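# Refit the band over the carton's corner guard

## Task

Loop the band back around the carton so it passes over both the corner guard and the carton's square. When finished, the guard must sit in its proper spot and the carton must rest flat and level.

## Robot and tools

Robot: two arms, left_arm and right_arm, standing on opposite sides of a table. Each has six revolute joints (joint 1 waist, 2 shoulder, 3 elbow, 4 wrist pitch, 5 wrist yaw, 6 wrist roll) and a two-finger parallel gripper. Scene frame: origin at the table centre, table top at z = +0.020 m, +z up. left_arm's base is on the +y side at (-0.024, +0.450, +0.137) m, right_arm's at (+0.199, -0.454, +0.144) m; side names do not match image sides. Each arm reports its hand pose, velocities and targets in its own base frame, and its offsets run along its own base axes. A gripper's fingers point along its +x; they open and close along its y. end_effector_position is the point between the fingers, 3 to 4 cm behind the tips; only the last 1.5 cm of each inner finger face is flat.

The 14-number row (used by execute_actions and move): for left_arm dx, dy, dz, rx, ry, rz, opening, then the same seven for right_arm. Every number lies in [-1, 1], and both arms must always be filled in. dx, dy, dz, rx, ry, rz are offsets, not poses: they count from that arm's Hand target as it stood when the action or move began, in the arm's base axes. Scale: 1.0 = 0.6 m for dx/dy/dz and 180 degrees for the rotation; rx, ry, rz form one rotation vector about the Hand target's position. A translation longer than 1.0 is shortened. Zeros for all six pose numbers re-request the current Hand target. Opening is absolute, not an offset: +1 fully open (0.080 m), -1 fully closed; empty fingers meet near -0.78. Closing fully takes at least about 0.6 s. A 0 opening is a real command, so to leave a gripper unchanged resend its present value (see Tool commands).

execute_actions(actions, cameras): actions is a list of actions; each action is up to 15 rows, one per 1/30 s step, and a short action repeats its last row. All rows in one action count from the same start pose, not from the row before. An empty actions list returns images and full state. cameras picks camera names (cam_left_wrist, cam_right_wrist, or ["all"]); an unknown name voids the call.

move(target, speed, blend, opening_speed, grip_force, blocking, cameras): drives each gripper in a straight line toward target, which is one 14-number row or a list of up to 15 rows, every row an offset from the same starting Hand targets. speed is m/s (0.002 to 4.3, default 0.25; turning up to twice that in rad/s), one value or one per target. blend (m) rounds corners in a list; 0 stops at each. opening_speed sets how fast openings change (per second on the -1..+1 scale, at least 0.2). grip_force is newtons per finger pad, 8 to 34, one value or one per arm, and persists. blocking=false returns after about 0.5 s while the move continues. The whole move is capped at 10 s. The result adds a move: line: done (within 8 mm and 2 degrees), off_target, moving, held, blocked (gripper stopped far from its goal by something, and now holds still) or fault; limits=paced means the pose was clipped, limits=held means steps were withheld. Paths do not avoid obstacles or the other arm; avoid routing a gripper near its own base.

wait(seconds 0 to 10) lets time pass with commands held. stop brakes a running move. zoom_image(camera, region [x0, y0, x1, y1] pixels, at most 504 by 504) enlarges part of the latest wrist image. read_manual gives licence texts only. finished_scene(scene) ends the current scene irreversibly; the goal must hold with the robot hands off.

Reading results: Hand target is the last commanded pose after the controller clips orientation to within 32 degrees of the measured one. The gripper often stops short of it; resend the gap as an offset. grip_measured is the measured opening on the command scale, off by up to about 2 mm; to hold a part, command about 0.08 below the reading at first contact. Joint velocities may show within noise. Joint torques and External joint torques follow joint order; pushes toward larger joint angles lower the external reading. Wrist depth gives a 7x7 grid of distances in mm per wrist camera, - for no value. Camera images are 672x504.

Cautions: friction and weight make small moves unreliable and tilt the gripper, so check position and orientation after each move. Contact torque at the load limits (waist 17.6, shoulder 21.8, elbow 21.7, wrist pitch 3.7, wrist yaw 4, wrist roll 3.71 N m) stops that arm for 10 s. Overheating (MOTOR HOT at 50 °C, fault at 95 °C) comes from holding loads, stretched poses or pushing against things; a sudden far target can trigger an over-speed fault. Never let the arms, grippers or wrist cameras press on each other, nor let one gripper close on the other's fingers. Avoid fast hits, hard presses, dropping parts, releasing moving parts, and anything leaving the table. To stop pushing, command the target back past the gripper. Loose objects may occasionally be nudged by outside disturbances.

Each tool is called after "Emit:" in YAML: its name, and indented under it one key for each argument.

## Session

Emit:
execute_actions:
  actions: []

Scene clock: 0.00 s.
left_arm: end_effector_position=(+0.4104, +0.0661, +0.1269) grip_measured=+1.000 end_effector_quat_wxyz=(+0.922, -0.154, +0.356, -0.010) | right_arm: end_effector_position=(+0.2297, -0.0583, +0.1794) grip_measured=+1.000 end_effector_quat_wxyz=(+0.659, +0.449, +0.343, -0.497)
Joint positions: left_arm=[0.279 1.6 0.972 -0.137 0.336 -0.089 0.08] | right_arm=[-0.033 1.176 1.063 -1.153 0.344 1.427 0.08]
Joint velocities: within noise
Joint torques (N m): no reading
External joint torques (N m): no reading
Motor temperatures (°C): left_arm=[26 30 26 33 31 27] | right_arm=[26 31 28 32 30 28]
Heat: left arm: hottest wrist pitch 33 °C (+0.0 °C/min); right arm: hottest wrist pitch 32 °C (+0.0 °C/min).
Wrist depth (mm): cam_left_wrist=[349 362 397 437 481 494 583 / 325 342 364 400 450 491 541 / - 324 347 374 407 442 492 / 285 303 324 347 378 399 454 / - - 305 324 349 364 83 / - - 285 303 325 341 87 / - - 150 159 183 319 -] | cam_right_wrist=[1447 1375 1294 1243 1177 1118 1069 / 1410 1341 1287 1223 1177 1107 1059 / 448 429 402 387 376 353 1039 / 451 430 406 383 368 351 335 / 450 79 395 382 365 106 332 / - 79 395 373 355 94 - / - 405 394 371 352 340 75]
Hand target: left_arm +0.4126, +0.0664, +0.1331; +0.925, -0.151, +0.347, -0.013 | right_arm +0.2312, -0.0588, +0.1830; +0.663, +0.451, +0.337, -0.493
Tool commands: left_gripper/opening=+1.0 right_gripper/opening=+1.0
camera_calibration:
cam_left_wrist: T_world_to_cam=[[0.149808, -0.942525, 0.298669, -0.0249934], [-0.886694, -0.261715, -0.381154, 0.455198], [0.437414, -0.207728, -0.874939, 0.0181069], [0, 0, 0, 1]] pos_world=[0.399446, 0.0993366, 0.196808]
cam_right_wrist: T_world_to_cam=[[-0.961653, -0.166377, -0.218044, 0.257679], [-0.160464, 0.98603, -0.0446767, 0.130685], [0.222431, -0.00797526, -0.974916, 0.203909], [0, 0, 0, 1]] pos_world=[0.223412, -0.0843616, 0.260818]

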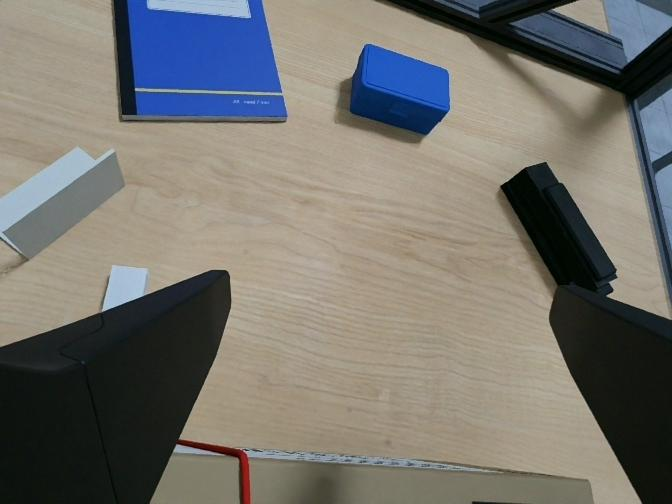

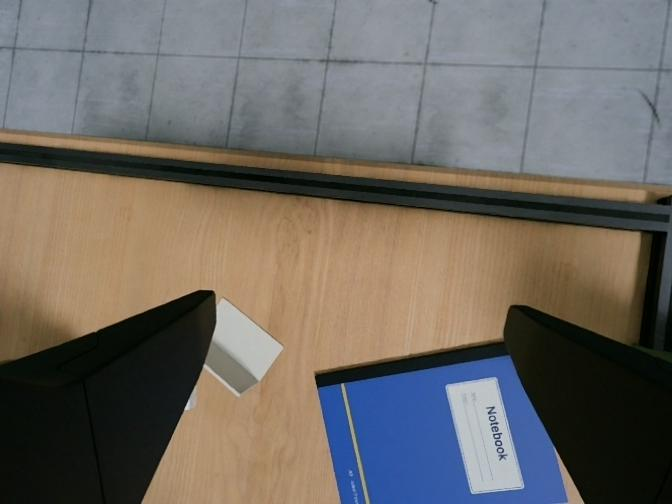

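Emit:
move:
  target: [-0.3377, -0.0607, 0.2782, 0.089, 0.105, -0.0416, 1.0, 0.1147, 0.348, -0.105, -0.2158, -0.1815, 0.5213, 1.0]
  speed: 0.35
  cameras: ["all"]

Scene clock: 6.10 s.
left_arm: end_effector_position=(+0.2104, +0.0294, +0.2939) grip_measured=+1.000 end_effector_quat_wxyz=(+0.860, -0.004, +0.511, -0.001) | right_arm: end_effector_position=(+0.2987, +0.1520, +0.1195) grip_measured=+1.000 end_effector_quat_wxyz=(+0.957, -0.044, +0.216, +0.188)
Joint positions: left_arm=[0.215 1.115 1.489 -1.457 0.107 0.184 0.08] | right_arm=[0.527 1.213 0.397 0.368 0.126 0.057 0.08]
Joint torques (N m): left_arm=[-0.27 -2.47 5.94 1.16 -0.09 0.12] | right_arm=[-0.23 -2.38 4.46 1.82 -0.18 -0.13]
External joint torques (N m): left_arm=[-0.27 -0.38 0.51 0.07 -0.16 0.11] | right_arm=[-0.21 1.13 -1.71 0.17 -0.22 -0.14]
Heat: left arm: hottest wrist pitch 33 °C (+0.0 °C/min); right arm: hottest wrist pitch 33 °C (+9.8 °C/min).
Wrist depth (mm): cam_left_wrist=[493 514 513 513 512 510 509 / 518 503 360 359 357 502 500 / 498 497 355 353 352 490 492 / 490 484 483 483 482 485 484 / - - 480 478 477 - 83 / - - 470 469 468 467 87 / - - 463 456 460 460 -] | cam_right_wrist=[- - 677 814 560 1496 1419 / 2108 2170 617 367 378 700 675 / 511 503 488 337 314 307 558 / 412 418 423 397 355 334 457 / 356 79 354 370 375 106 390 / - 79 317 324 328 94 - / - 269 283 286 290 282 75]
Hand target: left_arm +0.2099, +0.0300, +0.3000; +0.865, +0.001, +0.501, +0.000 | right_arm +0.3000, +0.1500, +0.1200; +0.958, -0.042, +0.212, +0.186
Off the commanded pose: left_arm 0.006 m, 1 deg | right_arm 0.002 m, 1 deg.
move: done
camera_calibration:
cam_left_wrist: T_world_to_cam=[[0.061706, -0.998087, -0.00381697, 0.0296266], [-0.992253, -0.0609313, -0.108268, 0.267994], [0.107829, 0.0104682, -0.994114, 0.342076], [0, 0, 0, 1]] pos_world=[0.227205, 0.0423182, 0.369191]
cam_right_wrist: T_world_to_cam=[[0.399473, -0.914065, 0.0700492, 0.0186696], [-0.635969, -0.331349, -0.696959, 0.351959], [0.660276, 0.233867, -0.713682, -0.0669986], [0, 0, 0, 1]] pos_world=[0.260614, 0.149355, 0.196178]

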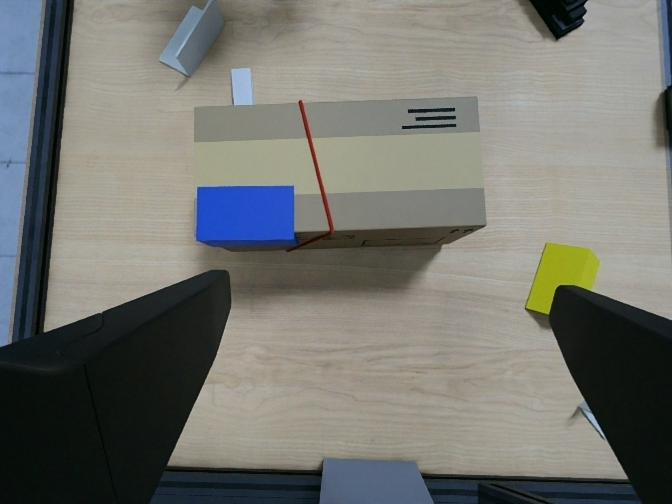

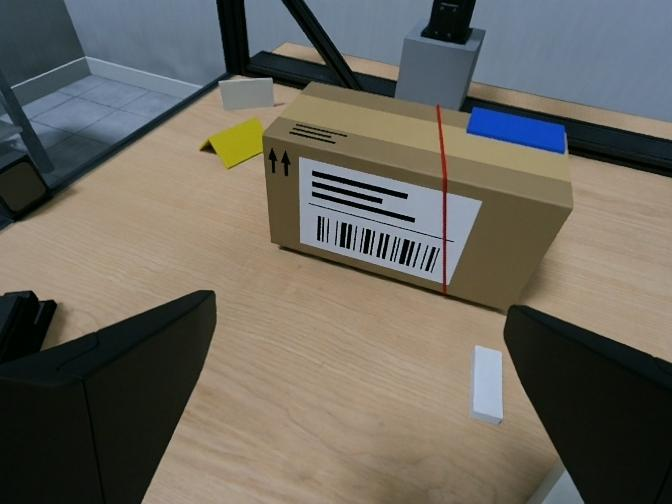

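Emit:
zoom_image:
  camera: "cam_left_wrist"
  region: [180, 80, 400, 270]

Emit:
zoom_image:
  camera: "cam_right_wrist"
  region: [380, 70, 600, 320]

Scaled by 2.291 from the camera's 672x504 image, which has a finer 960x720 frame.

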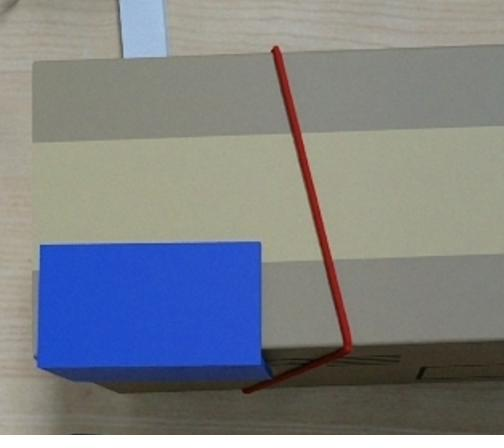

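Scaled by 2.016 from the camera's 672x504 image, which has a finer 960x720 frame.

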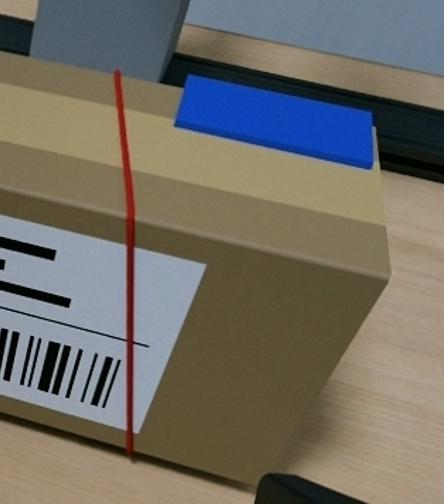

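Emit:
move:
  target: [0.1507, 0.046, -0.3417, -0.0242, 0.1655, 0.0902, -0.35, 0, 0, 0, 0, 0, 0, 1.0]
  speed: 0.25
  cameras: ["cam_left_wrist"]

Scene clock: 15.13 s.
left_arm: end_effector_position=(+0.2955, +0.0560, +0.0921) grip_measured=-0.348 end_effector_quat_wxyz=(+0.692, -0.105, +0.707, +0.100) | right_arm: end_effector_position=(+0.2987, +0.1520, +0.1195) grip_measured=+1.000 end_effector_quat_wxyz=(+0.957, -0.044, +0.216, +0.188)
Joint positions: left_arm=[0.19 1.72 1.262 -1.135 0.006 -0.1 0.019] | right_arm=[0.527 1.213 0.397 0.368 0.126 0.057 0.08]
Joint torques (N m): left_arm=[0.25 -6.31 5.98 0.69 -0.15 -0.13] | right_arm=[-0.34 -2.28 4.39 1.81 -0.15 -0.13]
External joint torques (N m): left_arm=[0.26 0.39 0.44 0.39 -0.15 -0.13] | right_arm=[-0.34 1.23 -1.75 0.17 -0.18 -0.14]
Heat: left arm: hottest wrist pitch 34 °C (+4.0 °C/min); right arm: hottest wrist pitch 34 °C (+7.9 °C/min).
Wrist depth (mm): cam_left_wrist=[111 112 110 109 108 106 107 / - 116 116 116 117 116 116 / - 124 122 125 123 122 121 / 297 132 131 132 133 133 129 / 317 311 - 306 - 141 142 / - - - 339 - - - / - - - - - - -] | cam_right_wrist=[2149 2108 709 1616 570 308 1401 / 1994 2170 608 366 376 625 709 / 475 500 491 337 314 307 559 / 412 418 426 396 357 335 457 / 355 79 356 371 375 106 388 / - 79 318 323 328 94 - / - 270 283 286 290 282 75]
Hand target: left_arm +0.3004, +0.0576, +0.0950; +0.698, -0.101, +0.701, +0.102 | right_arm +0.3000, +0.1500, +0.1200; +0.958, -0.042, +0.212, +0.186
Off the commanded pose: left_arm 0.006 m, 1 deg | right_arm 0.002 m, 1 deg.
move: done
camera_calibration:
cam_left_wrist: T_world_to_cam=[[0.329742, -0.943405, -0.035454, -0.0292724], [-0.860643, -0.315826, 0.399435, 0.260832], [-0.388027, -0.101197, -0.916076, 0.277599], [0, 0, 0, 1]] pos_world=[0.341851, 0.082854, 0.149078]
Images, in order (width x height): cam_left_wrist 672x504.

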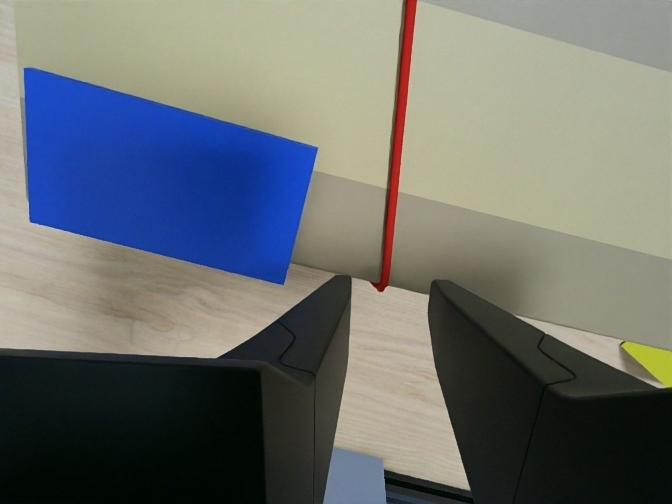

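Emit:
move:
  target:
    - [0.0025, -0.002, -0.0367, 0, 0, -0.0167, -0.35, 0, 0, 0, 0, 0, 0, 1.0]
    - [0.002, -0.0023, -0.0645, 0, 0, -0.0167, -0.35, 0, 0, 0, 0, 0, 0, 1.0]
  speed: [0.08, 0.03]
  cameras: ["cam_left_wrist"]

Scene clock: 18.97 s.
left_arm: end_effector_position=(+0.3010, +0.0568, +0.0610) grip_measured=-0.348 end_effector_quat_wxyz=(+0.701, -0.086, +0.703, +0.087) | right_arm: end_effector_position=(+0.2987, +0.1520, +0.1195) grip_measured=+1.000 end_effector_quat_wxyz=(+0.957, -0.044, +0.216, +0.188)
Joint positions: left_arm=[0.186 1.757 1.178 -0.994 -0.002 -0.059 0.019] | right_arm=[0.527 1.213 0.397 0.368 0.126 0.057 0.08]
Joint torques (N m): left_arm=[-0.32 -5.7 3.65 1.54 -0.06 0.06] | right_arm=[-0.36 -2.18 4.25 1.81 -0.17 -0.11]
External joint torques (N m): left_arm=[-0.32 1.15 -1.74 1.23 -0.06 0.06] | right_arm=[-0.37 1.32 -1.93 0.15 -0.2 -0.12]
Heat: left arm: hottest wrist pitch 34 °C (+3.2 °C/min); right arm: hottest wrist pitch 35 °C (+9.5 °C/min).
Wrist depth (mm): cam_left_wrist=[- - - 84 - - - / - 90 - 89 88 - 87 / - 95 94 - - - 94 / - - 99 - 101 99 101 / 284 106 - 109 107 - 107 / - - - 296 - - - / - - - 323 - - -] | cam_right_wrist=[- 2088 1771 721 297 248 274 / 1976 2170 617 369 355 651 1437 / 477 499 493 336 315 306 558 / 411 418 425 395 355 335 460 / 355 79 355 370 375 106 388 / - 79 320 324 326 94 - / - 271 283 287 290 281 75]
Hand target: left_arm +0.3016, +0.0562, +0.0563; +0.701, -0.083, +0.703, +0.084 | right_arm +0.3000, +0.1500, +0.1200; +0.958, -0.042, +0.212, +0.186
Off the commanded pose: left_arm 0.005 m, 1 deg | right_arm 0.002 m, 1 deg.
move: done
camera_calibration:
cam_left_wrist: T_world_to_cam=[[0.286565, -0.957223, -0.0400598, -0.0174108], [-0.881568, -0.279827, 0.380177, 0.283633], [-0.375124, -0.0736302, -0.924046, 0.246344], [0, 0, 0, 1]] pos_world=[0.34744, 0.0808403, 0.119105]
Images, in order (width x height): cam_left_wrist 672x504.

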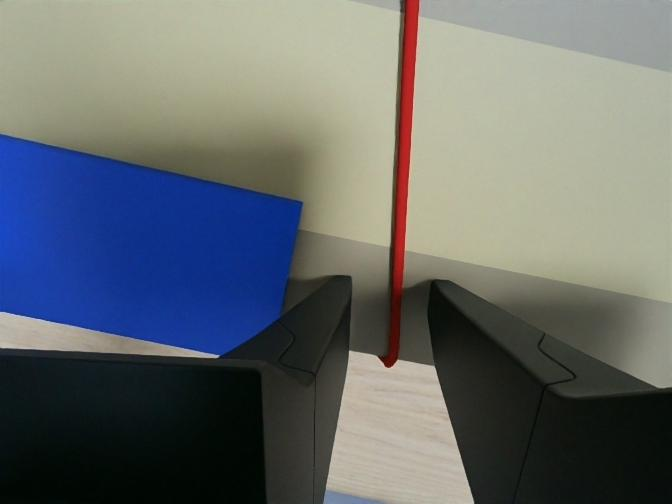

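Emit:
move:
  target: [0, 0, 0.003, 0, 0, 0, -1.0, 0, 0, 0, 0, 0, 0, 1.0]
  speed: 0.02
  opening_speed: 0.6
  cameras: ["cam_left_wrist"]

Scene clock: 21.07 s.
left_arm: end_effector_position=(+0.3010, +0.0584, +0.0610) grip_measured=-0.771 end_effector_quat_wxyz=(+0.701, -0.087, +0.702, +0.089) | right_arm: end_effector_position=(+0.2987, +0.1520, +0.1195) grip_measured=+1.000 end_effector_quat_wxyz=(+0.957, -0.044, +0.216, +0.188)
Joint positions: left_arm=[0.19 1.757 1.178 -0.992 -0.003 -0.059 0] | right_arm=[0.527 1.213 0.397 0.368 0.126 0.057 0.08]
Joint torques (N m): left_arm=[-0.28 -6 4.07 0.8 0 0.07] | right_arm=[-0.29 -2.25 4.39 1.84 -0.19 -0.14]
External joint torques (N m): left_arm=[-0.26 0.78 -1.35 0.45 0 0.07] | right_arm=[-0.3 1.25 -1.78 0.18 -0.22 -0.14]
Heat: left arm: hottest wrist pitch 34 °C (+2.8 °C/min); right arm: hottest wrist pitch 35 °C (+8.5 °C/min).
Wrist depth (mm): cam_left_wrist=[- - - 85 - - - / - 91 - 89 88 - 87 / - 95 95 - - - 94 / - - 99 - 101 99 101 / 285 108 107 - - - 107 / - - - - - - - / - - - - - - -] | cam_right_wrist=[- - 745 631 301 243 272 / 2149 2191 620 368 356 617 665 / 492 500 491 338 317 305 558 / 412 418 424 396 356 336 459 / 355 79 355 370 377 106 388 / - 79 318 324 327 94 - / - 270 284 287 290 281 75]
Hand target: left_arm +0.3016, +0.0562, +0.0581; +0.701, -0.083, +0.703, +0.084 | right_arm +0.3000, +0.1500, +0.1200; +0.958, -0.042, +0.212, +0.186
Off the commanded pose: left_arm 0.004 m, 1 deg | right_arm 0.002 m, 1 deg.
move: done
camera_calibration:
cam_left_wrist: T_world_to_cam=[[0.291066, -0.955805, -0.041438, -0.0171348], [-0.880693, -0.284609, 0.378653, 0.284192], [-0.373712, -0.0737191, -0.92461, 0.24608], [0, 0, 0, 1]] pos_world=[0.347236, 0.0826468, 0.119208]
Images, in order (width x height): cam_left_wrist 672x504.

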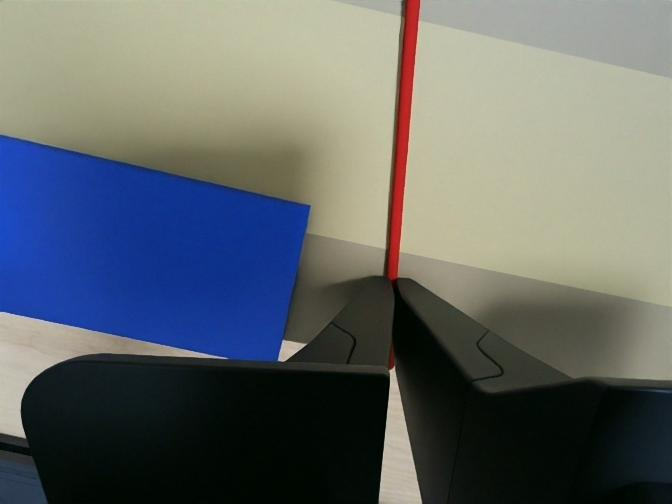

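Emit:
move:
  target:
    - [0.0023, -0.0578, 0.0465, 0, 0, 0, -1.0, 0, 0, 0, 0, 0, 0, 1.0]
    - [-0.1043, -0.072, 0.0698, 0, 0, 0, -1.0, 0, 0, 0, 0, 0, 0, 1.0]
  speed: 0.07
  blend: [0.01, 0]
  cameras: ["all"]

Scene clock: 26.43 s.
left_arm: end_effector_position=(+0.2492, +0.0203, +0.0976) grip_measured=-0.772 end_effector_quat_wxyz=(+0.708, -0.084, +0.695, +0.095) | right_arm: end_effector_position=(+0.2987, +0.1520, +0.1195) grip_measured=+1.000 end_effector_quat_wxyz=(+0.957, -0.044, +0.216, +0.188)
Joint positions: left_arm=[0.072 1.491 1.048 -1.109 -0.016 -0.181 0] | right_arm=[0.527 1.213 0.397 0.368 0.126 0.057 0.08]
Joint torques (N m): left_arm=[-1.17 -7.78 3.59 -1.64 0.41 -0.1] | right_arm=[-0.19 -2.38 4.6 1.81 -0.22 -0.13]
External joint torques (N m): left_arm=[-1.2 -2.77 -2.07 -2.03 0.44 -0.1] | right_arm=[-0.19 1.11 -1.54 0.16 -0.25 -0.13]
Heat: left arm: hottest wrist pitch 34 °C (+2.3 °C/min); right arm: hottest wrist pitch 36 °C (+9.1 °C/min).
Wrist depth (mm): cam_left_wrist=[- 116 118 119 117 116 113 / 267 264 127 125 124 123 121 / 281 278 276 271 270 268 267 / 301 298 293 289 287 284 281 / 324 320 312 - - 304 303 / - - - - - - - / - - - - - - -] | cam_right_wrist=[- 2544 714 726 563 1516 1410 / 2108 2213 617 366 375 623 1419 / 512 502 492 336 315 306 556 / 411 418 425 396 355 335 456 / 365 79 356 371 375 106 388 / - 79 318 322 328 94 - / - 270 284 286 291 281 75]
Hand target: left_arm +0.2390, +0.0130, +0.1000; +0.701, -0.083, +0.703, +0.084 | right_arm +0.3000, +0.1500, +0.1200; +0.958, -0.042, +0.212, +0.186
Off the commanded pose: left_arm 0.013 m, 2 deg | right_arm 0.002 m, 1 deg.
move: off_target (left_arm)
camera_calibration:
cam_left_wrist: T_world_to_cam=[[0.29634, -0.953816, -0.049164, -0.0375432], [-0.885956, -0.293755, 0.358873, 0.217298], [-0.356741, -0.0627912, -0.932091, 0.254017], [0, 0, 0, 1]] pos_world=[0.294261, 0.0439731, 0.156938]
cam_right_wrist: T_world_to_cam=[[0.399473, -0.914065, 0.0700492, 0.0186696], [-0.635969, -0.331349, -0.696959, 0.351959], [0.660276, 0.233867, -0.713682, -0.0669986], [0, 0, 0, 1]] pos_world=[0.260614, 0.149355, 0.196178]

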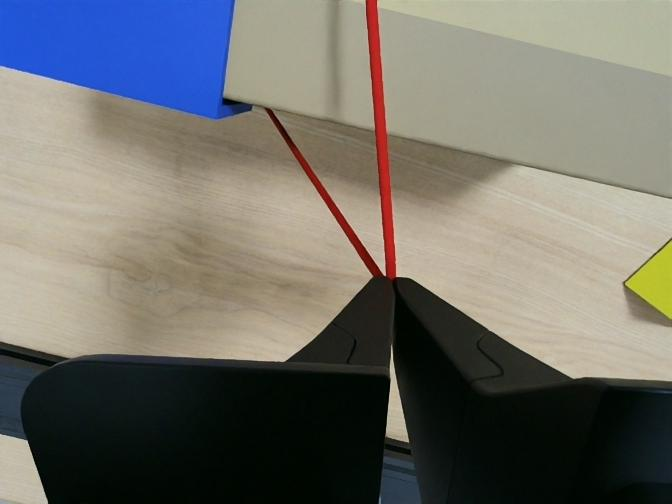

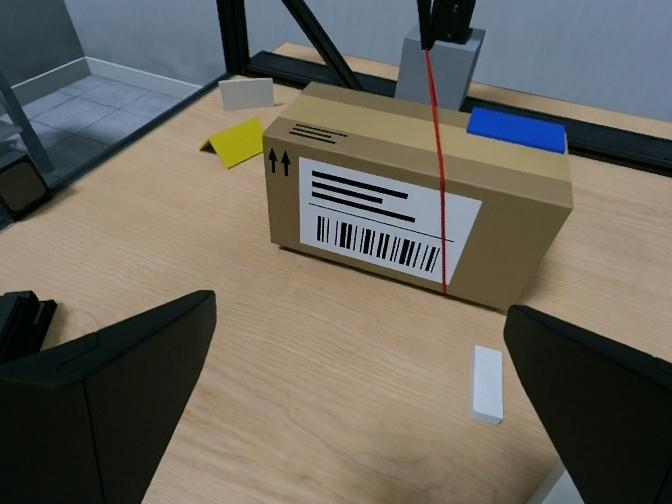

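Emit:
move:
  target: [-0.0258, 0.25, 0.0017, 0, 0, -0.0417, -1.0, 0, 0, 0, 0, 0, 0, 1.0]
  speed: 0.09
  cameras: ["all"]

Scene clock: 29.93 s.
left_arm: end_effector_position=(+0.2307, +0.1570, +0.0974) grip_measured=-0.772 end_effector_quat_wxyz=(+0.712, -0.036, +0.701, +0.028) | right_arm: end_effector_position=(+0.2987, +0.1520, +0.1195) grip_measured=+1.000 end_effector_quat_wxyz=(+0.957, -0.044, +0.216, +0.188)
Joint positions: left_arm=[0.607 1.611 1.164 -1.117 0.018 0.517 0] | right_arm=[0.527 1.213 0.397 0.368 0.126 0.057 0.08]
Joint torques (N m): left_arm=[1.48 -6.31 5.5 -0.97 -0.55 0.04] | right_arm=[-0.32 -2.26 4.5 1.84 -0.16 -0.16]
External joint torques (N m): left_arm=[1.47 -0.42 -0.08 -1.31 -0.59 0.04] | right_arm=[-0.32 1.22 -1.64 0.2 -0.19 -0.16]
Heat: left arm: hottest wrist pitch 34 °C (+2.0 °C/min); right arm: hottest wrist pitch 36 °C (+8.0 °C/min).
Wrist depth (mm): cam_left_wrist=[242 241 241 238 113 113 - / 257 256 255 255 118 119 119 / 273 272 272 270 269 269 268 / 293 291 290 290 288 287 286 / 314 313 307 - - 309 307 / - - - - - - - / - - - - - - -] | cam_right_wrist=[- 2282 705 719 578 1652 338 / 2069 2213 605 368 378 631 1456 / 492 496 491 337 317 306 552 / 411 417 424 397 356 336 455 / 365 79 356 370 375 106 390 / - 79 319 322 328 94 - / - 270 283 287 290 281 75]
Hand target: left_arm +0.2235, +0.1630, +0.1010; +0.705, -0.036, +0.707, +0.038 | right_arm +0.3000, +0.1500, +0.1200; +0.958, -0.042, +0.212, +0.186
Off the commanded pose: left_arm 0.010 m, 2 deg | right_arm 0.002 m, 1 deg.
move: off_target (left_arm)
camera_calibration:
cam_left_wrist: T_world_to_cam=[[0.137465, -0.990184, -0.0252938, 0.138342], [-0.920785, -0.137159, 0.365162, 0.224023], [-0.365047, -0.026907, -0.9306, 0.252002], [0, 0, 0, 1]] pos_world=[0.279252, 0.174492, 0.156208]
cam_right_wrist: T_world_to_cam=[[0.399473, -0.914065, 0.0700492, 0.0186696], [-0.635969, -0.331349, -0.696959, 0.351959], [0.660276, 0.233867, -0.713682, -0.0669986], [0, 0, 0, 1]] pos_world=[0.260614, 0.149355, 0.196178]

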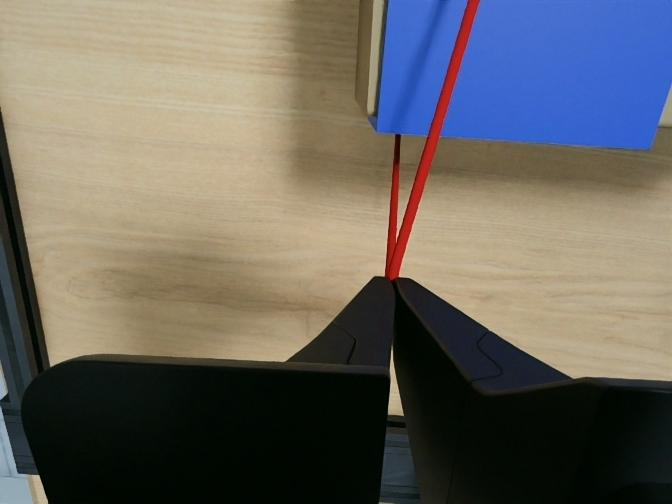

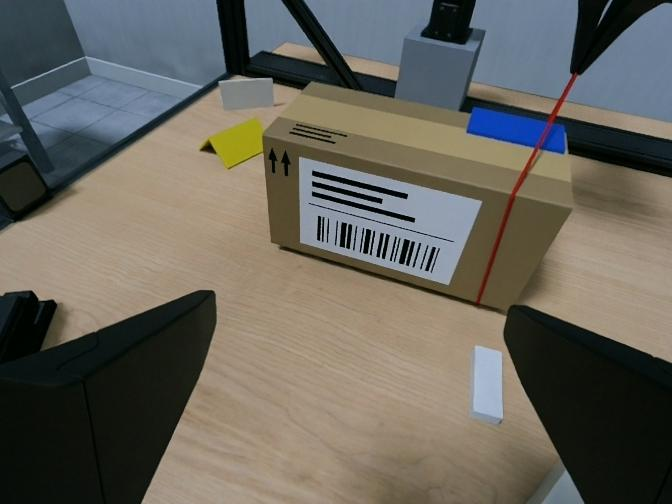

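Emit:
zoom_image:
  camera: "cam_right_wrist"
  region: [400, 80, 610, 330]

Scaled by 2.016 from the camera's 672x504 image, which has a finer 960x720 frame.

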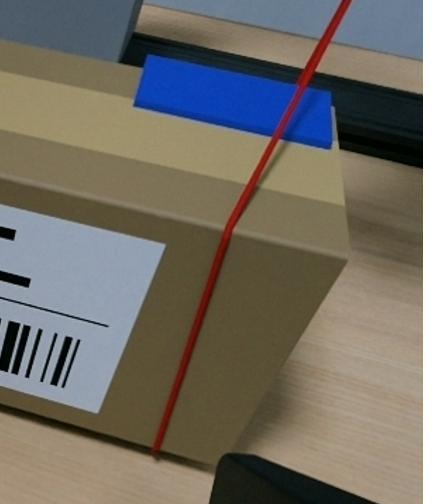

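Emit:
move:
  target: [0.0098, -0.0911, 0, 0, 0, 0, -1.0, 0, 0, 0, 0, 0, 0, 1.0]
  speed: 0.08
  cameras: ["all"]

Scene clock: 39.07 s.
left_arm: end_effector_position=(+0.2384, +0.1078, +0.0979) grip_measured=-0.773 end_effector_quat_wxyz=(+0.711, -0.038, +0.702, +0.032) | right_arm: end_effector_position=(+0.2987, +0.1520, +0.1195) grip_measured=+1.000 end_effector_quat_wxyz=(+0.957, -0.044, +0.216, +0.188)
Joint positions: left_arm=[0.433 1.543 1.098 -1.117 0.014 0.334 0] | right_arm=[0.527 1.213 0.397 0.368 0.126 0.057 0.08]
Joint torques (N m): left_arm=[0.2 -8.13 3.71 -1.01 -0.41 -0.14] | right_arm=[-0.27 -2.48 4.43 1.83 -0.23 -0.1]
External joint torques (N m): left_arm=[0.18 -2.69 -1.9 -1.35 -0.43 -0.14] | right_arm=[-0.28 1.03 -1.73 0.19 -0.26 -0.1]
Motor temperatures (°C): left_arm=[26 33 30 35 31 27] | right_arm=[26 31 31 37 30 28]
Heat: left arm: hottest wrist pitch 35 °C (+3.1 °C/min); right arm: hottest wrist pitch 37 °C (+7.7 °C/min).
Wrist depth (mm): cam_left_wrist=[244 243 114 114 113 118 117 / 259 257 123 124 - 123 123 / 275 275 273 271 271 269 268 / 294 294 293 291 290 288 287 / 316 316 310 - - 309 307 / - - - - - - - / - - - - - - -] | cam_right_wrist=[2282 2149 705 743 573 1506 1419 / 2108 2259 615 367 379 703 707 / 478 499 491 336 314 307 556 / 412 416 426 396 355 336 457 / 366 79 356 371 375 106 388 / - 79 319 325 328 94 - / - 269 284 287 290 281 75]
Hand target: left_arm +0.2294, +0.1084, +0.1010; +0.705, -0.036, +0.707, +0.038 | right_arm +0.3000, +0.1500, +0.1200; +0.958, -0.042, +0.212, +0.186
Off the commanded pose: left_arm 0.010 m, 1 deg | right_arm 0.002 m, 1 deg.
move: off_target (left_arm)
camera_calibration:
cam_left_wrist: T_world_to_cam=[[0.145003, -0.989046, -0.0276163, 0.0868453], [-0.918725, -0.14495, 0.367334, 0.224282], [-0.367313, -0.0278928, -0.929679, 0.254492], [0, 0, 0, 1]] pos_world=[0.286939, 0.125502, 0.156608]
cam_right_wrist: T_world_to_cam=[[0.399473, -0.914065, 0.0700492, 0.0186696], [-0.635969, -0.331349, -0.696959, 0.351959], [0.660276, 0.233867, -0.713682, -0.0669986], [0, 0, 0, 1]] pos_world=[0.260614, 0.149355, 0.196178]

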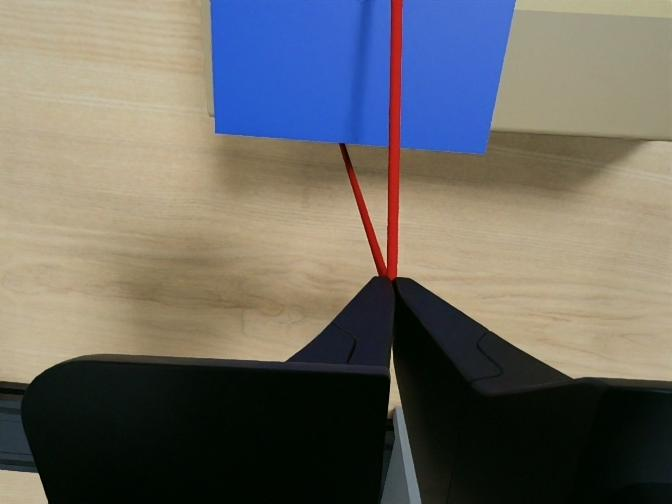

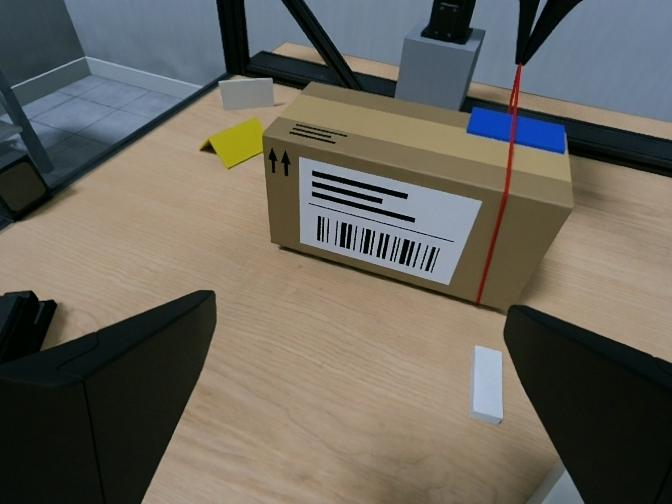

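Emit:
zoom_image:
  camera: "cam_right_wrist"
  region: [400, 80, 610, 330]

Scaled by 2.016 from the camera's 672x504 image, which has a finer 960x720 frame.

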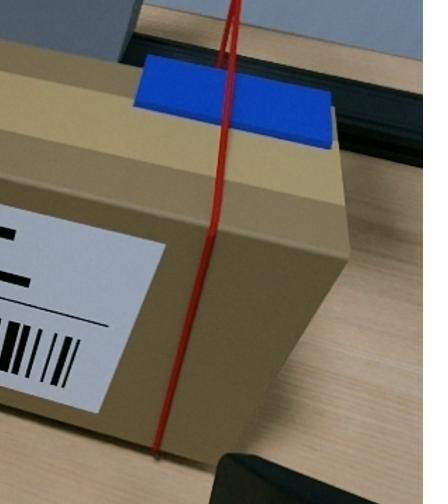

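Emit:
move:
  target: [0.0047, -0.0433, 0, 0, 0, 0, -1.0, 0, 0, 0, 0, 0, 0, 1.0]
  speed: 0.08
  cameras: ["all"]

Scene clock: 43.97 s.
left_arm: end_effector_position=(+0.2407, +0.0848, +0.0983) grip_measured=-0.773 end_effector_quat_wxyz=(+0.711, -0.039, +0.701, +0.037) | right_arm: end_effector_position=(+0.2987, +0.1520, +0.1195) grip_measured=+1.000 end_effector_quat_wxyz=(+0.957, -0.044, +0.216, +0.188)
Joint positions: left_arm=[0.342 1.516 1.074 -1.117 0.006 0.234 0] | right_arm=[0.527 1.213 0.397 0.368 0.126 0.057 0.08]
Joint torques (N m): left_arm=[-0.15 -7.9 3.64 -1.19 -0.13 -0.11] | right_arm=[-0.36 -2.37 4.46 1.83 -0.19 -0.08]
External joint torques (N m): left_arm=[-0.16 -2.69 -2.03 -1.57 -0.14 -0.11] | right_arm=[-0.33 1.1 -1.7 0.18 -0.23 -0.08]
Heat: left arm: hottest wrist pitch 35 °C (+2.7 °C/min); right arm: hottest wrist pitch 37 °C (+6.8 °C/min).
Wrist depth (mm): cam_left_wrist=[246 116 - 115 117 117 117 / 260 124 123 121 124 123 123 / 278 276 274 272 271 269 268 / 298 295 293 291 289 287 286 / 320 317 311 - - 309 307 / - - - - - - - / - - - - - - -] | cam_right_wrist=[- 1908 719 811 575 1410 - / 2049 2170 617 369 378 615 685 / 475 503 491 336 314 306 559 / 412 418 423 395 356 335 457 / 365 79 355 371 373 106 388 / - 79 319 323 328 94 - / - 270 283 286 290 280 75]
Hand target: left_arm +0.2322, +0.0824, +0.1010; +0.705, -0.036, +0.707, +0.038 | right_arm +0.3000, +0.1500, +0.1200; +0.958, -0.042, +0.212, +0.186
Off the commanded pose: left_arm 0.009 m, 1 deg | right_arm 0.002 m, 1 deg.
move: off_target (left_arm)
camera_calibration:
cam_left_wrist: T_world_to_cam=[[0.15416, -0.987442, -0.0345485, 0.0620912], [-0.9171, -0.156014, 0.366861, 0.223515], [-0.367644, -0.0248708, -0.929634, 0.254905], [0, 0, 0, 1]] pos_world=[0.289128, 0.102523, 0.157115]
cam_right_wrist: T_world_to_cam=[[0.399473, -0.914065, 0.0700492, 0.0186696], [-0.635969, -0.331349, -0.696959, 0.351959], [0.660276, 0.233867, -0.713682, -0.0669986], [0, 0, 0, 1]] pos_world=[0.260614, 0.149355, 0.196178]

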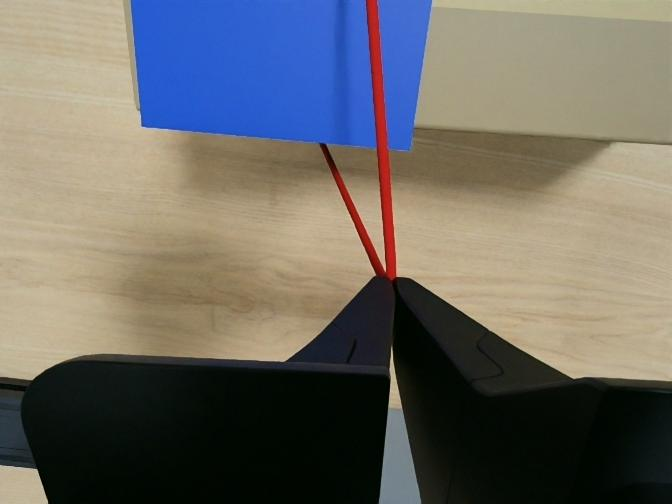

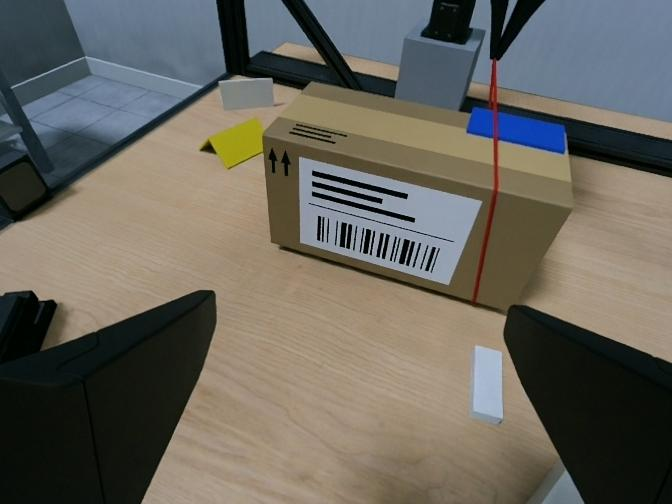

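Emit:
move:
  target:
    - [0, 0.0652, 0, 0, 0, 0, -1.0, 0, 0, 0, 0, 0, 0, 1.0]
    - [0.1027, 0.0752, -0.05, 0, 0, 0, -1.0, 0, 0, 0, 0, 0, 0, 1.0]
  speed: 0.07
  blend: [0.01, 0]
  cameras: ["all"]

Scene clock: 48.23 s.
left_arm: end_effector_position=(+0.2882, +0.1241, +0.0684) grip_measured=-0.773 end_effector_quat_wxyz=(+0.699, -0.041, +0.713, +0.034) | right_arm: end_effector_position=(+0.2987, +0.1520, +0.1195) grip_measured=+1.000 end_effector_quat_wxyz=(+0.957, -0.044, +0.216, +0.188)
Joint positions: left_arm=[0.408 1.792 1.252 -1.054 0.003 0.302 0] | right_arm=[0.527 1.213 0.397 0.368 0.126 0.057 0.08]
Joint torques (N m): left_arm=[-0.37 -6.62 6.14 0.88 -0.13 -0.09] | right_arm=[-0.37 -2.37 4.53 1.83 -0.15 -0.15]
External joint torques (N m): left_arm=[-0.32 0.53 0.7 0.59 -0.16 -0.09] | right_arm=[-0.36 1.13 -1.65 0.18 -0.18 -0.16]
Heat: left arm: hottest shoulder 35 °C (+6.2 °C/min); right arm: hottest wrist pitch 38 °C (+7.5 °C/min).
Wrist depth (mm): cam_left_wrist=[213 213 - 88 88 88 86 / 227 227 - - 93 - 91 / 244 243 98 - 97 97 100 / 264 262 103 105 105 104 106 / 286 284 - - - 113 281 / - - - - - - - / - - - - - - -] | cam_right_wrist=[- 2088 707 714 566 290 229 / 2088 2259 622 369 578 356 649 / 1844 502 490 337 315 306 558 / 414 420 425 395 355 336 457 / 356 79 355 368 376 106 388 / - 79 319 323 329 94 - / - 270 283 286 290 282 75]
Hand target: left_arm +0.2938, +0.1275, +0.0710; +0.705, -0.036, +0.707, +0.038 | right_arm +0.3000, +0.1500, +0.1200; +0.958, -0.042, +0.212, +0.186
Off the commanded pose: left_arm 0.007 m, 1 deg | right_arm 0.002 m, 1 deg.
move: done
camera_calibration:
cam_left_wrist: T_world_to_cam=[[0.151532, -0.988012, -0.0294989, 0.0930905], [-0.904495, -0.150635, 0.398997, 0.277664], [-0.398658, -0.033779, -0.916478, 0.254686], [0, 0, 0, 1]] pos_world=[0.338572, 0.142404, 0.125373]
cam_right_wrist: T_world_to_cam=[[0.399473, -0.914065, 0.0700492, 0.0186696], [-0.635969, -0.331349, -0.696959, 0.351959], [0.660276, 0.233867, -0.713682, -0.0669986], [0, 0, 0, 1]] pos_world=[0.260614, 0.149355, 0.196178]

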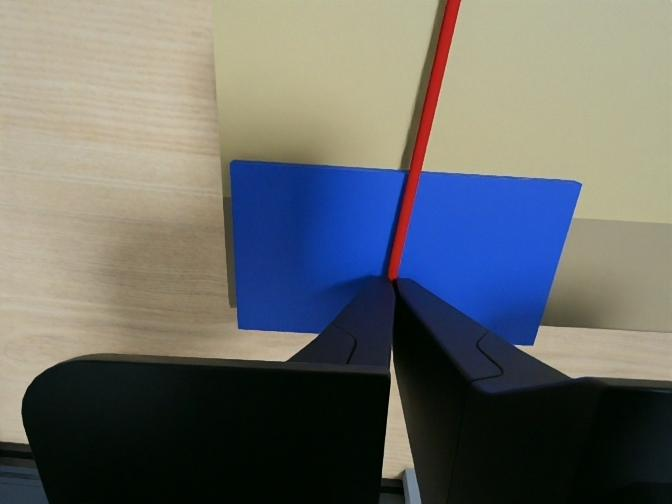

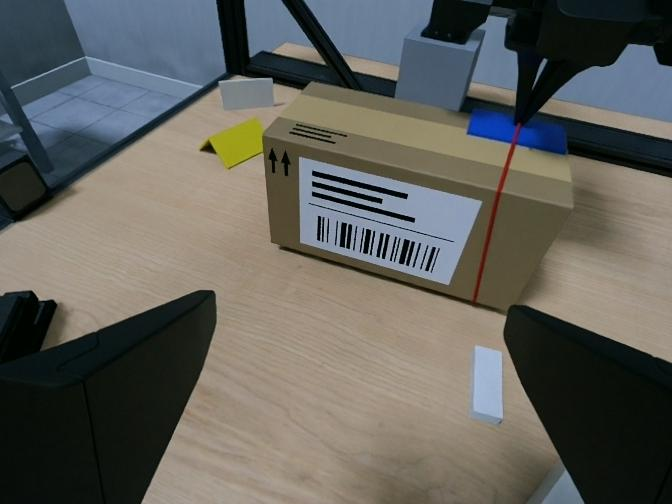

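Emit:
move:
  target:
    - [0, 0.004, -0.009, 0, 0, 0, -1.0, 0, 0, 0, 0, 0, 0, 1.0]
    - [0, 0.004, -0.009, 0, 0, 0, -0.45, 0, 0, 0, 0, 0, 0, 1.0]
  speed: 0.03
  opening_speed: 0.6
  cameras: ["cam_left_wrist"]

Scene clock: 52.63 s.
left_arm: end_effector_position=(+0.2920, +0.1255, +0.0660) grip_measured=-0.453 end_effector_quat_wxyz=(+0.703, -0.040, +0.709, +0.034) | right_arm: end_effector_position=(+0.2987, +0.1520, +0.1195) grip_measured=+1.000 end_effector_quat_wxyz=(+0.957, -0.044, +0.216, +0.188)
Joint positions: left_arm=[0.408 1.8 1.252 -1.034 0.004 0.303 0.015] | right_arm=[0.527 1.213 0.397 0.368 0.126 0.057 0.08]
Joint torques (N m): left_arm=[0.22 -6.4 5.2 0.91 -0.12 0.09] | right_arm=[-0.25 -2.35 4.55 1.8 -0.16 -0.14]
External joint torques (N m): left_arm=[0.2 0.77 -0.23 0.6 -0.13 0.09] | right_arm=[-0.26 1.13 -1.6 0.16 -0.19 -0.14]
Heat: left arm: hottest shoulder 35 °C (+5.7 °C/min); right arm: hottest wrist pitch 38 °C (+6.8 °C/min).
Wrist depth (mm): cam_left_wrist=[212 212 - 87 87 87 86 / 226 226 - 91 - - 91 / 243 242 98 - 97 96 98 / 261 260 101 102 - 102 106 / 282 281 - 108 106 109 112 / - - - - - - - / - - - 328 - - -] | cam_right_wrist=[- - 707 1640 570 281 227 / 2128 2149 613 368 378 344 696 / 493 499 492 336 315 306 551 / 413 418 423 397 355 336 455 / 368 79 355 371 375 106 388 / - 79 319 323 328 94 - / - 270 284 287 291 282 75]
Hand target: left_arm +0.2938, +0.1299, +0.0656; +0.705, -0.036, +0.707, +0.038 | right_arm +0.3000, +0.1500, +0.1200; +0.958, -0.042, +0.212, +0.186
Off the commanded pose: left_arm 0.005 m, 1 deg | right_arm 0.002 m, 1 deg.
move: done
camera_calibration:
cam_left_wrist: T_world_to_cam=[[0.150433, -0.988132, -0.0310538, 0.0942438], [-0.909403, -0.150631, 0.387681, 0.284403], [-0.387758, -0.0300797, -0.92127, 0.250761], [0, 0, 0, 1]] pos_world=[0.341694, 0.143508, 0.123688]
Images, in order (width x height): cam_left_wrist 672x504.

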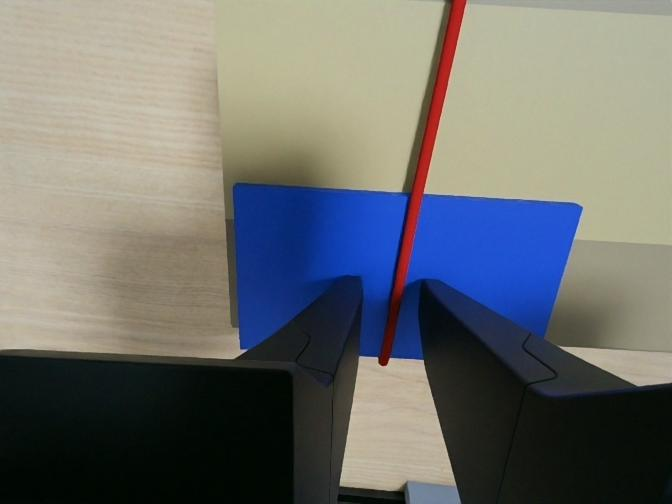

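Emit:
move:
  target:
    - [0, 0, 0.0833, 0, 0, 0, -0.45, 0, 0, 0, 0, 0, 0, 1.0]
    - [0.1367, -0.0142, 0.049, 0, 0, -0.0167, -0.45, 0, 0, 0, 0, 0, 0, 1.0]
  speed: [0.08, 0.15]
  blend: [0.02, 0]
  cameras: ["all"]

Scene clock: 57.07 s.
left_arm: end_effector_position=(+0.3732, +0.1175, +0.0935) grip_measured=-0.452 end_effector_quat_wxyz=(+0.703, -0.020, +0.711, +0.015) | right_arm: end_effector_position=(+0.2987, +0.1520, +0.1195) grip_measured=+1.000 end_effector_quat_wxyz=(+0.957, -0.044, +0.216, +0.188)
Joint positions: left_arm=[0.307 2.056 1.715 -1.243 0.004 0.257 0.015] | right_arm=[0.527 1.213 0.397 0.368 0.126 0.057 0.08]
Joint torques (N m): left_arm=[0.17 -8.89 6.04 0.37 -0.08 -0.08] | right_arm=[-0.38 -2.39 4.33 1.83 -0.16 -0.11]
External joint torques (N m): left_arm=[0.18 0.26 0.38 0.05 -0.1 -0.08] | right_arm=[-0.37 1.13 -1.87 0.16 -0.2 -0.11]
Heat: left arm: hottest shoulder 35 °C (+5.3 °C/min); right arm: hottest wrist pitch 39 °C (+7.4 °C/min).
Wrist depth (mm): cam_left_wrist=[233 232 232 231 230 229 228 / 250 248 247 243 242 241 240 / 267 266 144 143 143 143 163 / 287 287 133 130 131 131 130 / 310 310 - 140 138 139 141 / - - - - - - - / - - - 373 - - -] | cam_right_wrist=[2049 - 730 811 568 182 160 / 2031 2236 617 368 378 261 677 / 491 497 493 337 314 307 555 / 413 418 422 395 356 337 456 / 355 79 356 371 375 106 388 / - 79 318 323 327 94 - / - 270 284 288 290 282 75]
Hand target: left_arm +0.3758, +0.1214, +0.0950; +0.706, -0.018, +0.708, +0.019 | right_arm +0.3000, +0.1500, +0.1200; +0.958, -0.042, +0.212, +0.186
Off the commanded pose: left_arm 0.005 m, 1 deg | right_arm 0.002 m, 1 deg.
move: done
camera_calibration:
cam_left_wrist: T_world_to_cam=[[0.0956272, -0.994929, -0.0311862, 0.0962543], [-0.915632, -0.100209, 0.389328, 0.342665], [-0.390479, -0.00867533, -0.920571, 0.305781], [0, 0, 0, 1]] pos_world=[0.423951, 0.132757, 0.151086]
cam_right_wrist: T_world_to_cam=[[0.399473, -0.914065, 0.0700492, 0.0186696], [-0.635969, -0.331349, -0.696959, 0.351959], [0.660276, 0.233867, -0.713682, -0.0669986], [0, 0, 0, 1]] pos_world=[0.260614, 0.149355, 0.196178]

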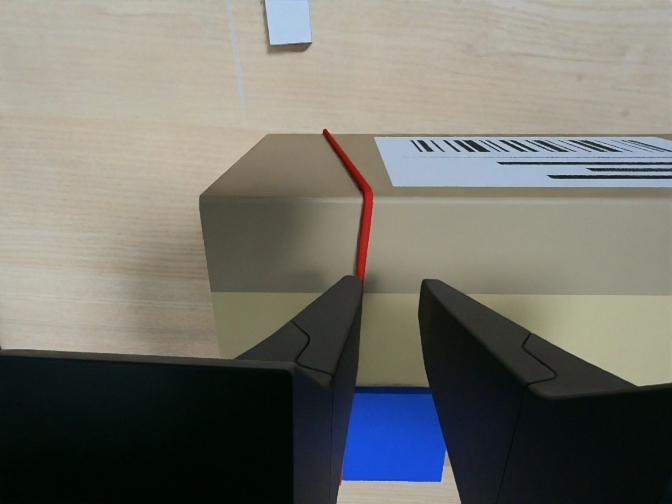

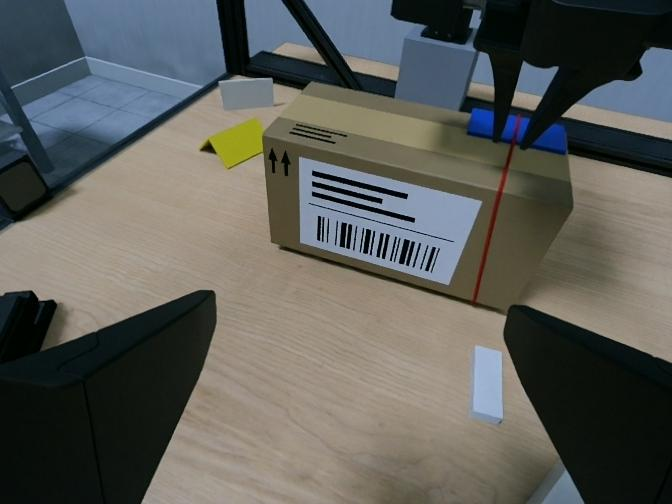

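Emit:
move:
  target:
    - [0.0095, 0.0093, -0.0367, 0, 0, 0, -0.4, 0, 0, 0, 0, 0, 0, 1.0]
    - [0.0087, 0.0085, -0.0633, 0, 0, 0, -0.4, 0, 0, 0, 0, 0, 0, 1.0]
  speed: [0.08, 0.03]
  cameras: ["cam_left_wrist"]

Scene clock: 61.30 s.
left_arm: end_effector_position=(+0.3814, +0.1259, +0.0635) grip_measured=-0.402 end_effector_quat_wxyz=(+0.707, -0.019, +0.706, +0.022) | right_arm: end_effector_position=(+0.2987, +0.1520, +0.1195) grip_measured=+1.000 end_effector_quat_wxyz=(+0.957, -0.044, +0.216, +0.188)
Joint positions: left_arm=[0.318 2.102 1.664 -1.131 -0.003 0.26 0.017] | right_arm=[0.527 1.213 0.397 0.368 0.126 0.057 0.08]
Joint torques (N m): left_arm=[0.01 -8.53 3.64 1.48 -0.02 0.11] | right_arm=[-0.31 -2.3 4.45 1.79 -0.19 -0.13]
External joint torques (N m): left_arm=[0.02 0.92 -1.99 1.13 -0.04 0.11] | right_arm=[-0.34 1.21 -1.76 0.13 -0.21 -0.13]
Heat: left arm: hottest shoulder 35 °C (+5.1 °C/min); right arm: hottest wrist pitch 39 °C (+7.1 °C/min).
Wrist depth (mm): cam_left_wrist=[211 210 209 205 206 205 203 / 225 224 222 220 219 217 216 / 240 239 234 187 189 189 191 / 258 257 121 121 112 122 113 / 278 275 - 109 107 - 107 / - - - - - - - / - - - - - - -] | cam_right_wrist=[2031 1664 1860 735 231 194 177 / 2128 2213 620 366 358 188 170 / 471 499 492 336 314 296 558 / 412 418 424 396 357 336 458 / 365 79 356 368 376 106 387 / - 79 319 324 327 94 - / - 270 284 287 290 282 75]
Hand target: left_arm +0.3811, +0.1265, +0.0570; +0.706, -0.018, +0.708, +0.019 | right_arm +0.3000, +0.1500, +0.1200; +0.958, -0.042, +0.212, +0.186
Off the commanded pose: left_arm 0.007 m, 0 deg | right_arm 0.002 m, 1 deg.
move: done
camera_calibration:
cam_left_wrist: T_world_to_cam=[[0.103611, -0.993732, -0.0419597, 0.10033], [-0.91953, -0.111784, 0.376787, 0.366401], [-0.379116, -0.000456192, -0.925349, 0.27628], [0, 0, 0, 1]] pos_world=[0.431264, 0.140785, 0.12181]
Images, in order (width x height): cam_left_wrist 672x504.

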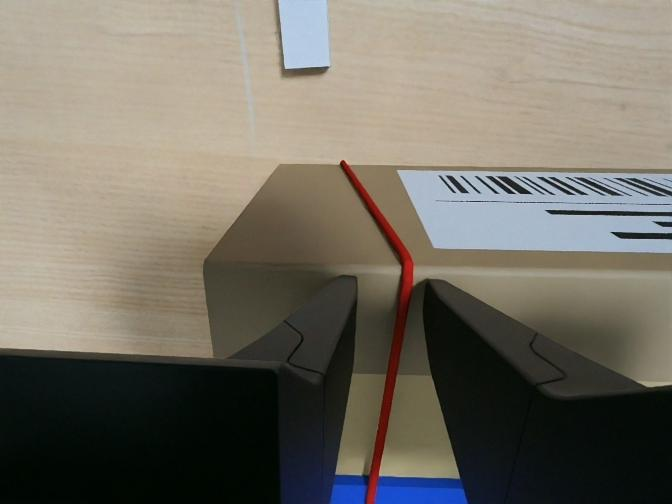

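Emit:
move:
  target: [0, 0, 0.004, 0, 0, 0, -1.0, 0, 0, 0, 0, 0, 0, 1.0]
  speed: 0.02
  opening_speed: 0.6
  cameras: ["cam_left_wrist"]

Scene clock: 64.13 s.
left_arm: end_effector_position=(+0.3818, +0.1257, +0.0635) grip_measured=-0.771 end_effector_quat_wxyz=(+0.709, -0.021, +0.705, +0.020) | right_arm: end_effector_position=(+0.2987, +0.1520, +0.1195) grip_measured=+1.000 end_effector_quat_wxyz=(+0.957, -0.044, +0.216, +0.188)
Joint positions: left_arm=[0.319 2.102 1.664 -1.129 0.003 0.26 0] | right_arm=[0.527 1.213 0.397 0.368 0.126 0.057 0.08]
Joint torques (N m): left_arm=[0.03 -8.86 4.18 0.71 -0.02 0.05] | right_arm=[-0.33 -2.48 4.46 1.79 -0.18 -0.13]
External joint torques (N m): left_arm=[0.03 0.75 -1.52 0.36 -0.03 0.05] | right_arm=[-0.35 0.97 -1.62 0.17 -0.2 -0.13]
Heat: left arm: hottest shoulder 35 °C (+4.1 °C/min); right arm: hottest wrist pitch 39 °C (+7.1 °C/min).
Wrist depth (mm): cam_left_wrist=[211 210 208 205 206 206 204 / 224 223 222 221 219 219 217 / 239 238 233 192 193 195 196 / 257 255 113 123 124 115 115 / 277 275 - - - - 107 / - - - - - - - / - - - - - - -] | cam_right_wrist=[2108 - 712 826 232 202 177 / 2012 2236 615 368 359 194 170 / 479 502 490 336 316 296 559 / 412 418 426 395 354 335 455 / 363 79 354 370 376 106 388 / - 79 318 323 327 94 - / - 269 283 287 290 282 75]
Hand target: left_arm +0.3811, +0.1265, +0.0594; +0.706, -0.018, +0.708, +0.019 | right_arm +0.3000, +0.1500, +0.1200; +0.958, -0.042, +0.212, +0.186
Off the commanded pose: left_arm 0.004 m, 1 deg | right_arm 0.002 m, 1 deg.
move: done
camera_calibration:
cam_left_wrist: T_world_to_cam=[[0.105299, -0.99378, -0.0362323, 0.0990844], [-0.920617, -0.111193, 0.3743, 0.367262], [-0.376, -0.00605709, -0.9266, 0.276046], [0, 0, 0, 1]] pos_world=[0.431468, 0.140977, 0.121908]
Images, in order (width x height): cam_left_wrist 672x504.

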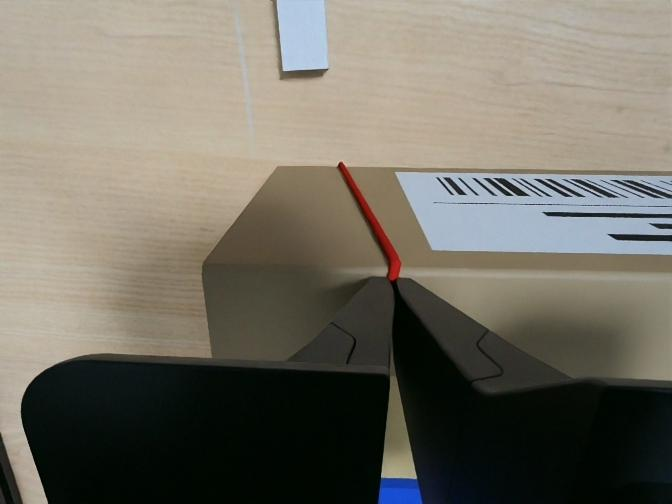

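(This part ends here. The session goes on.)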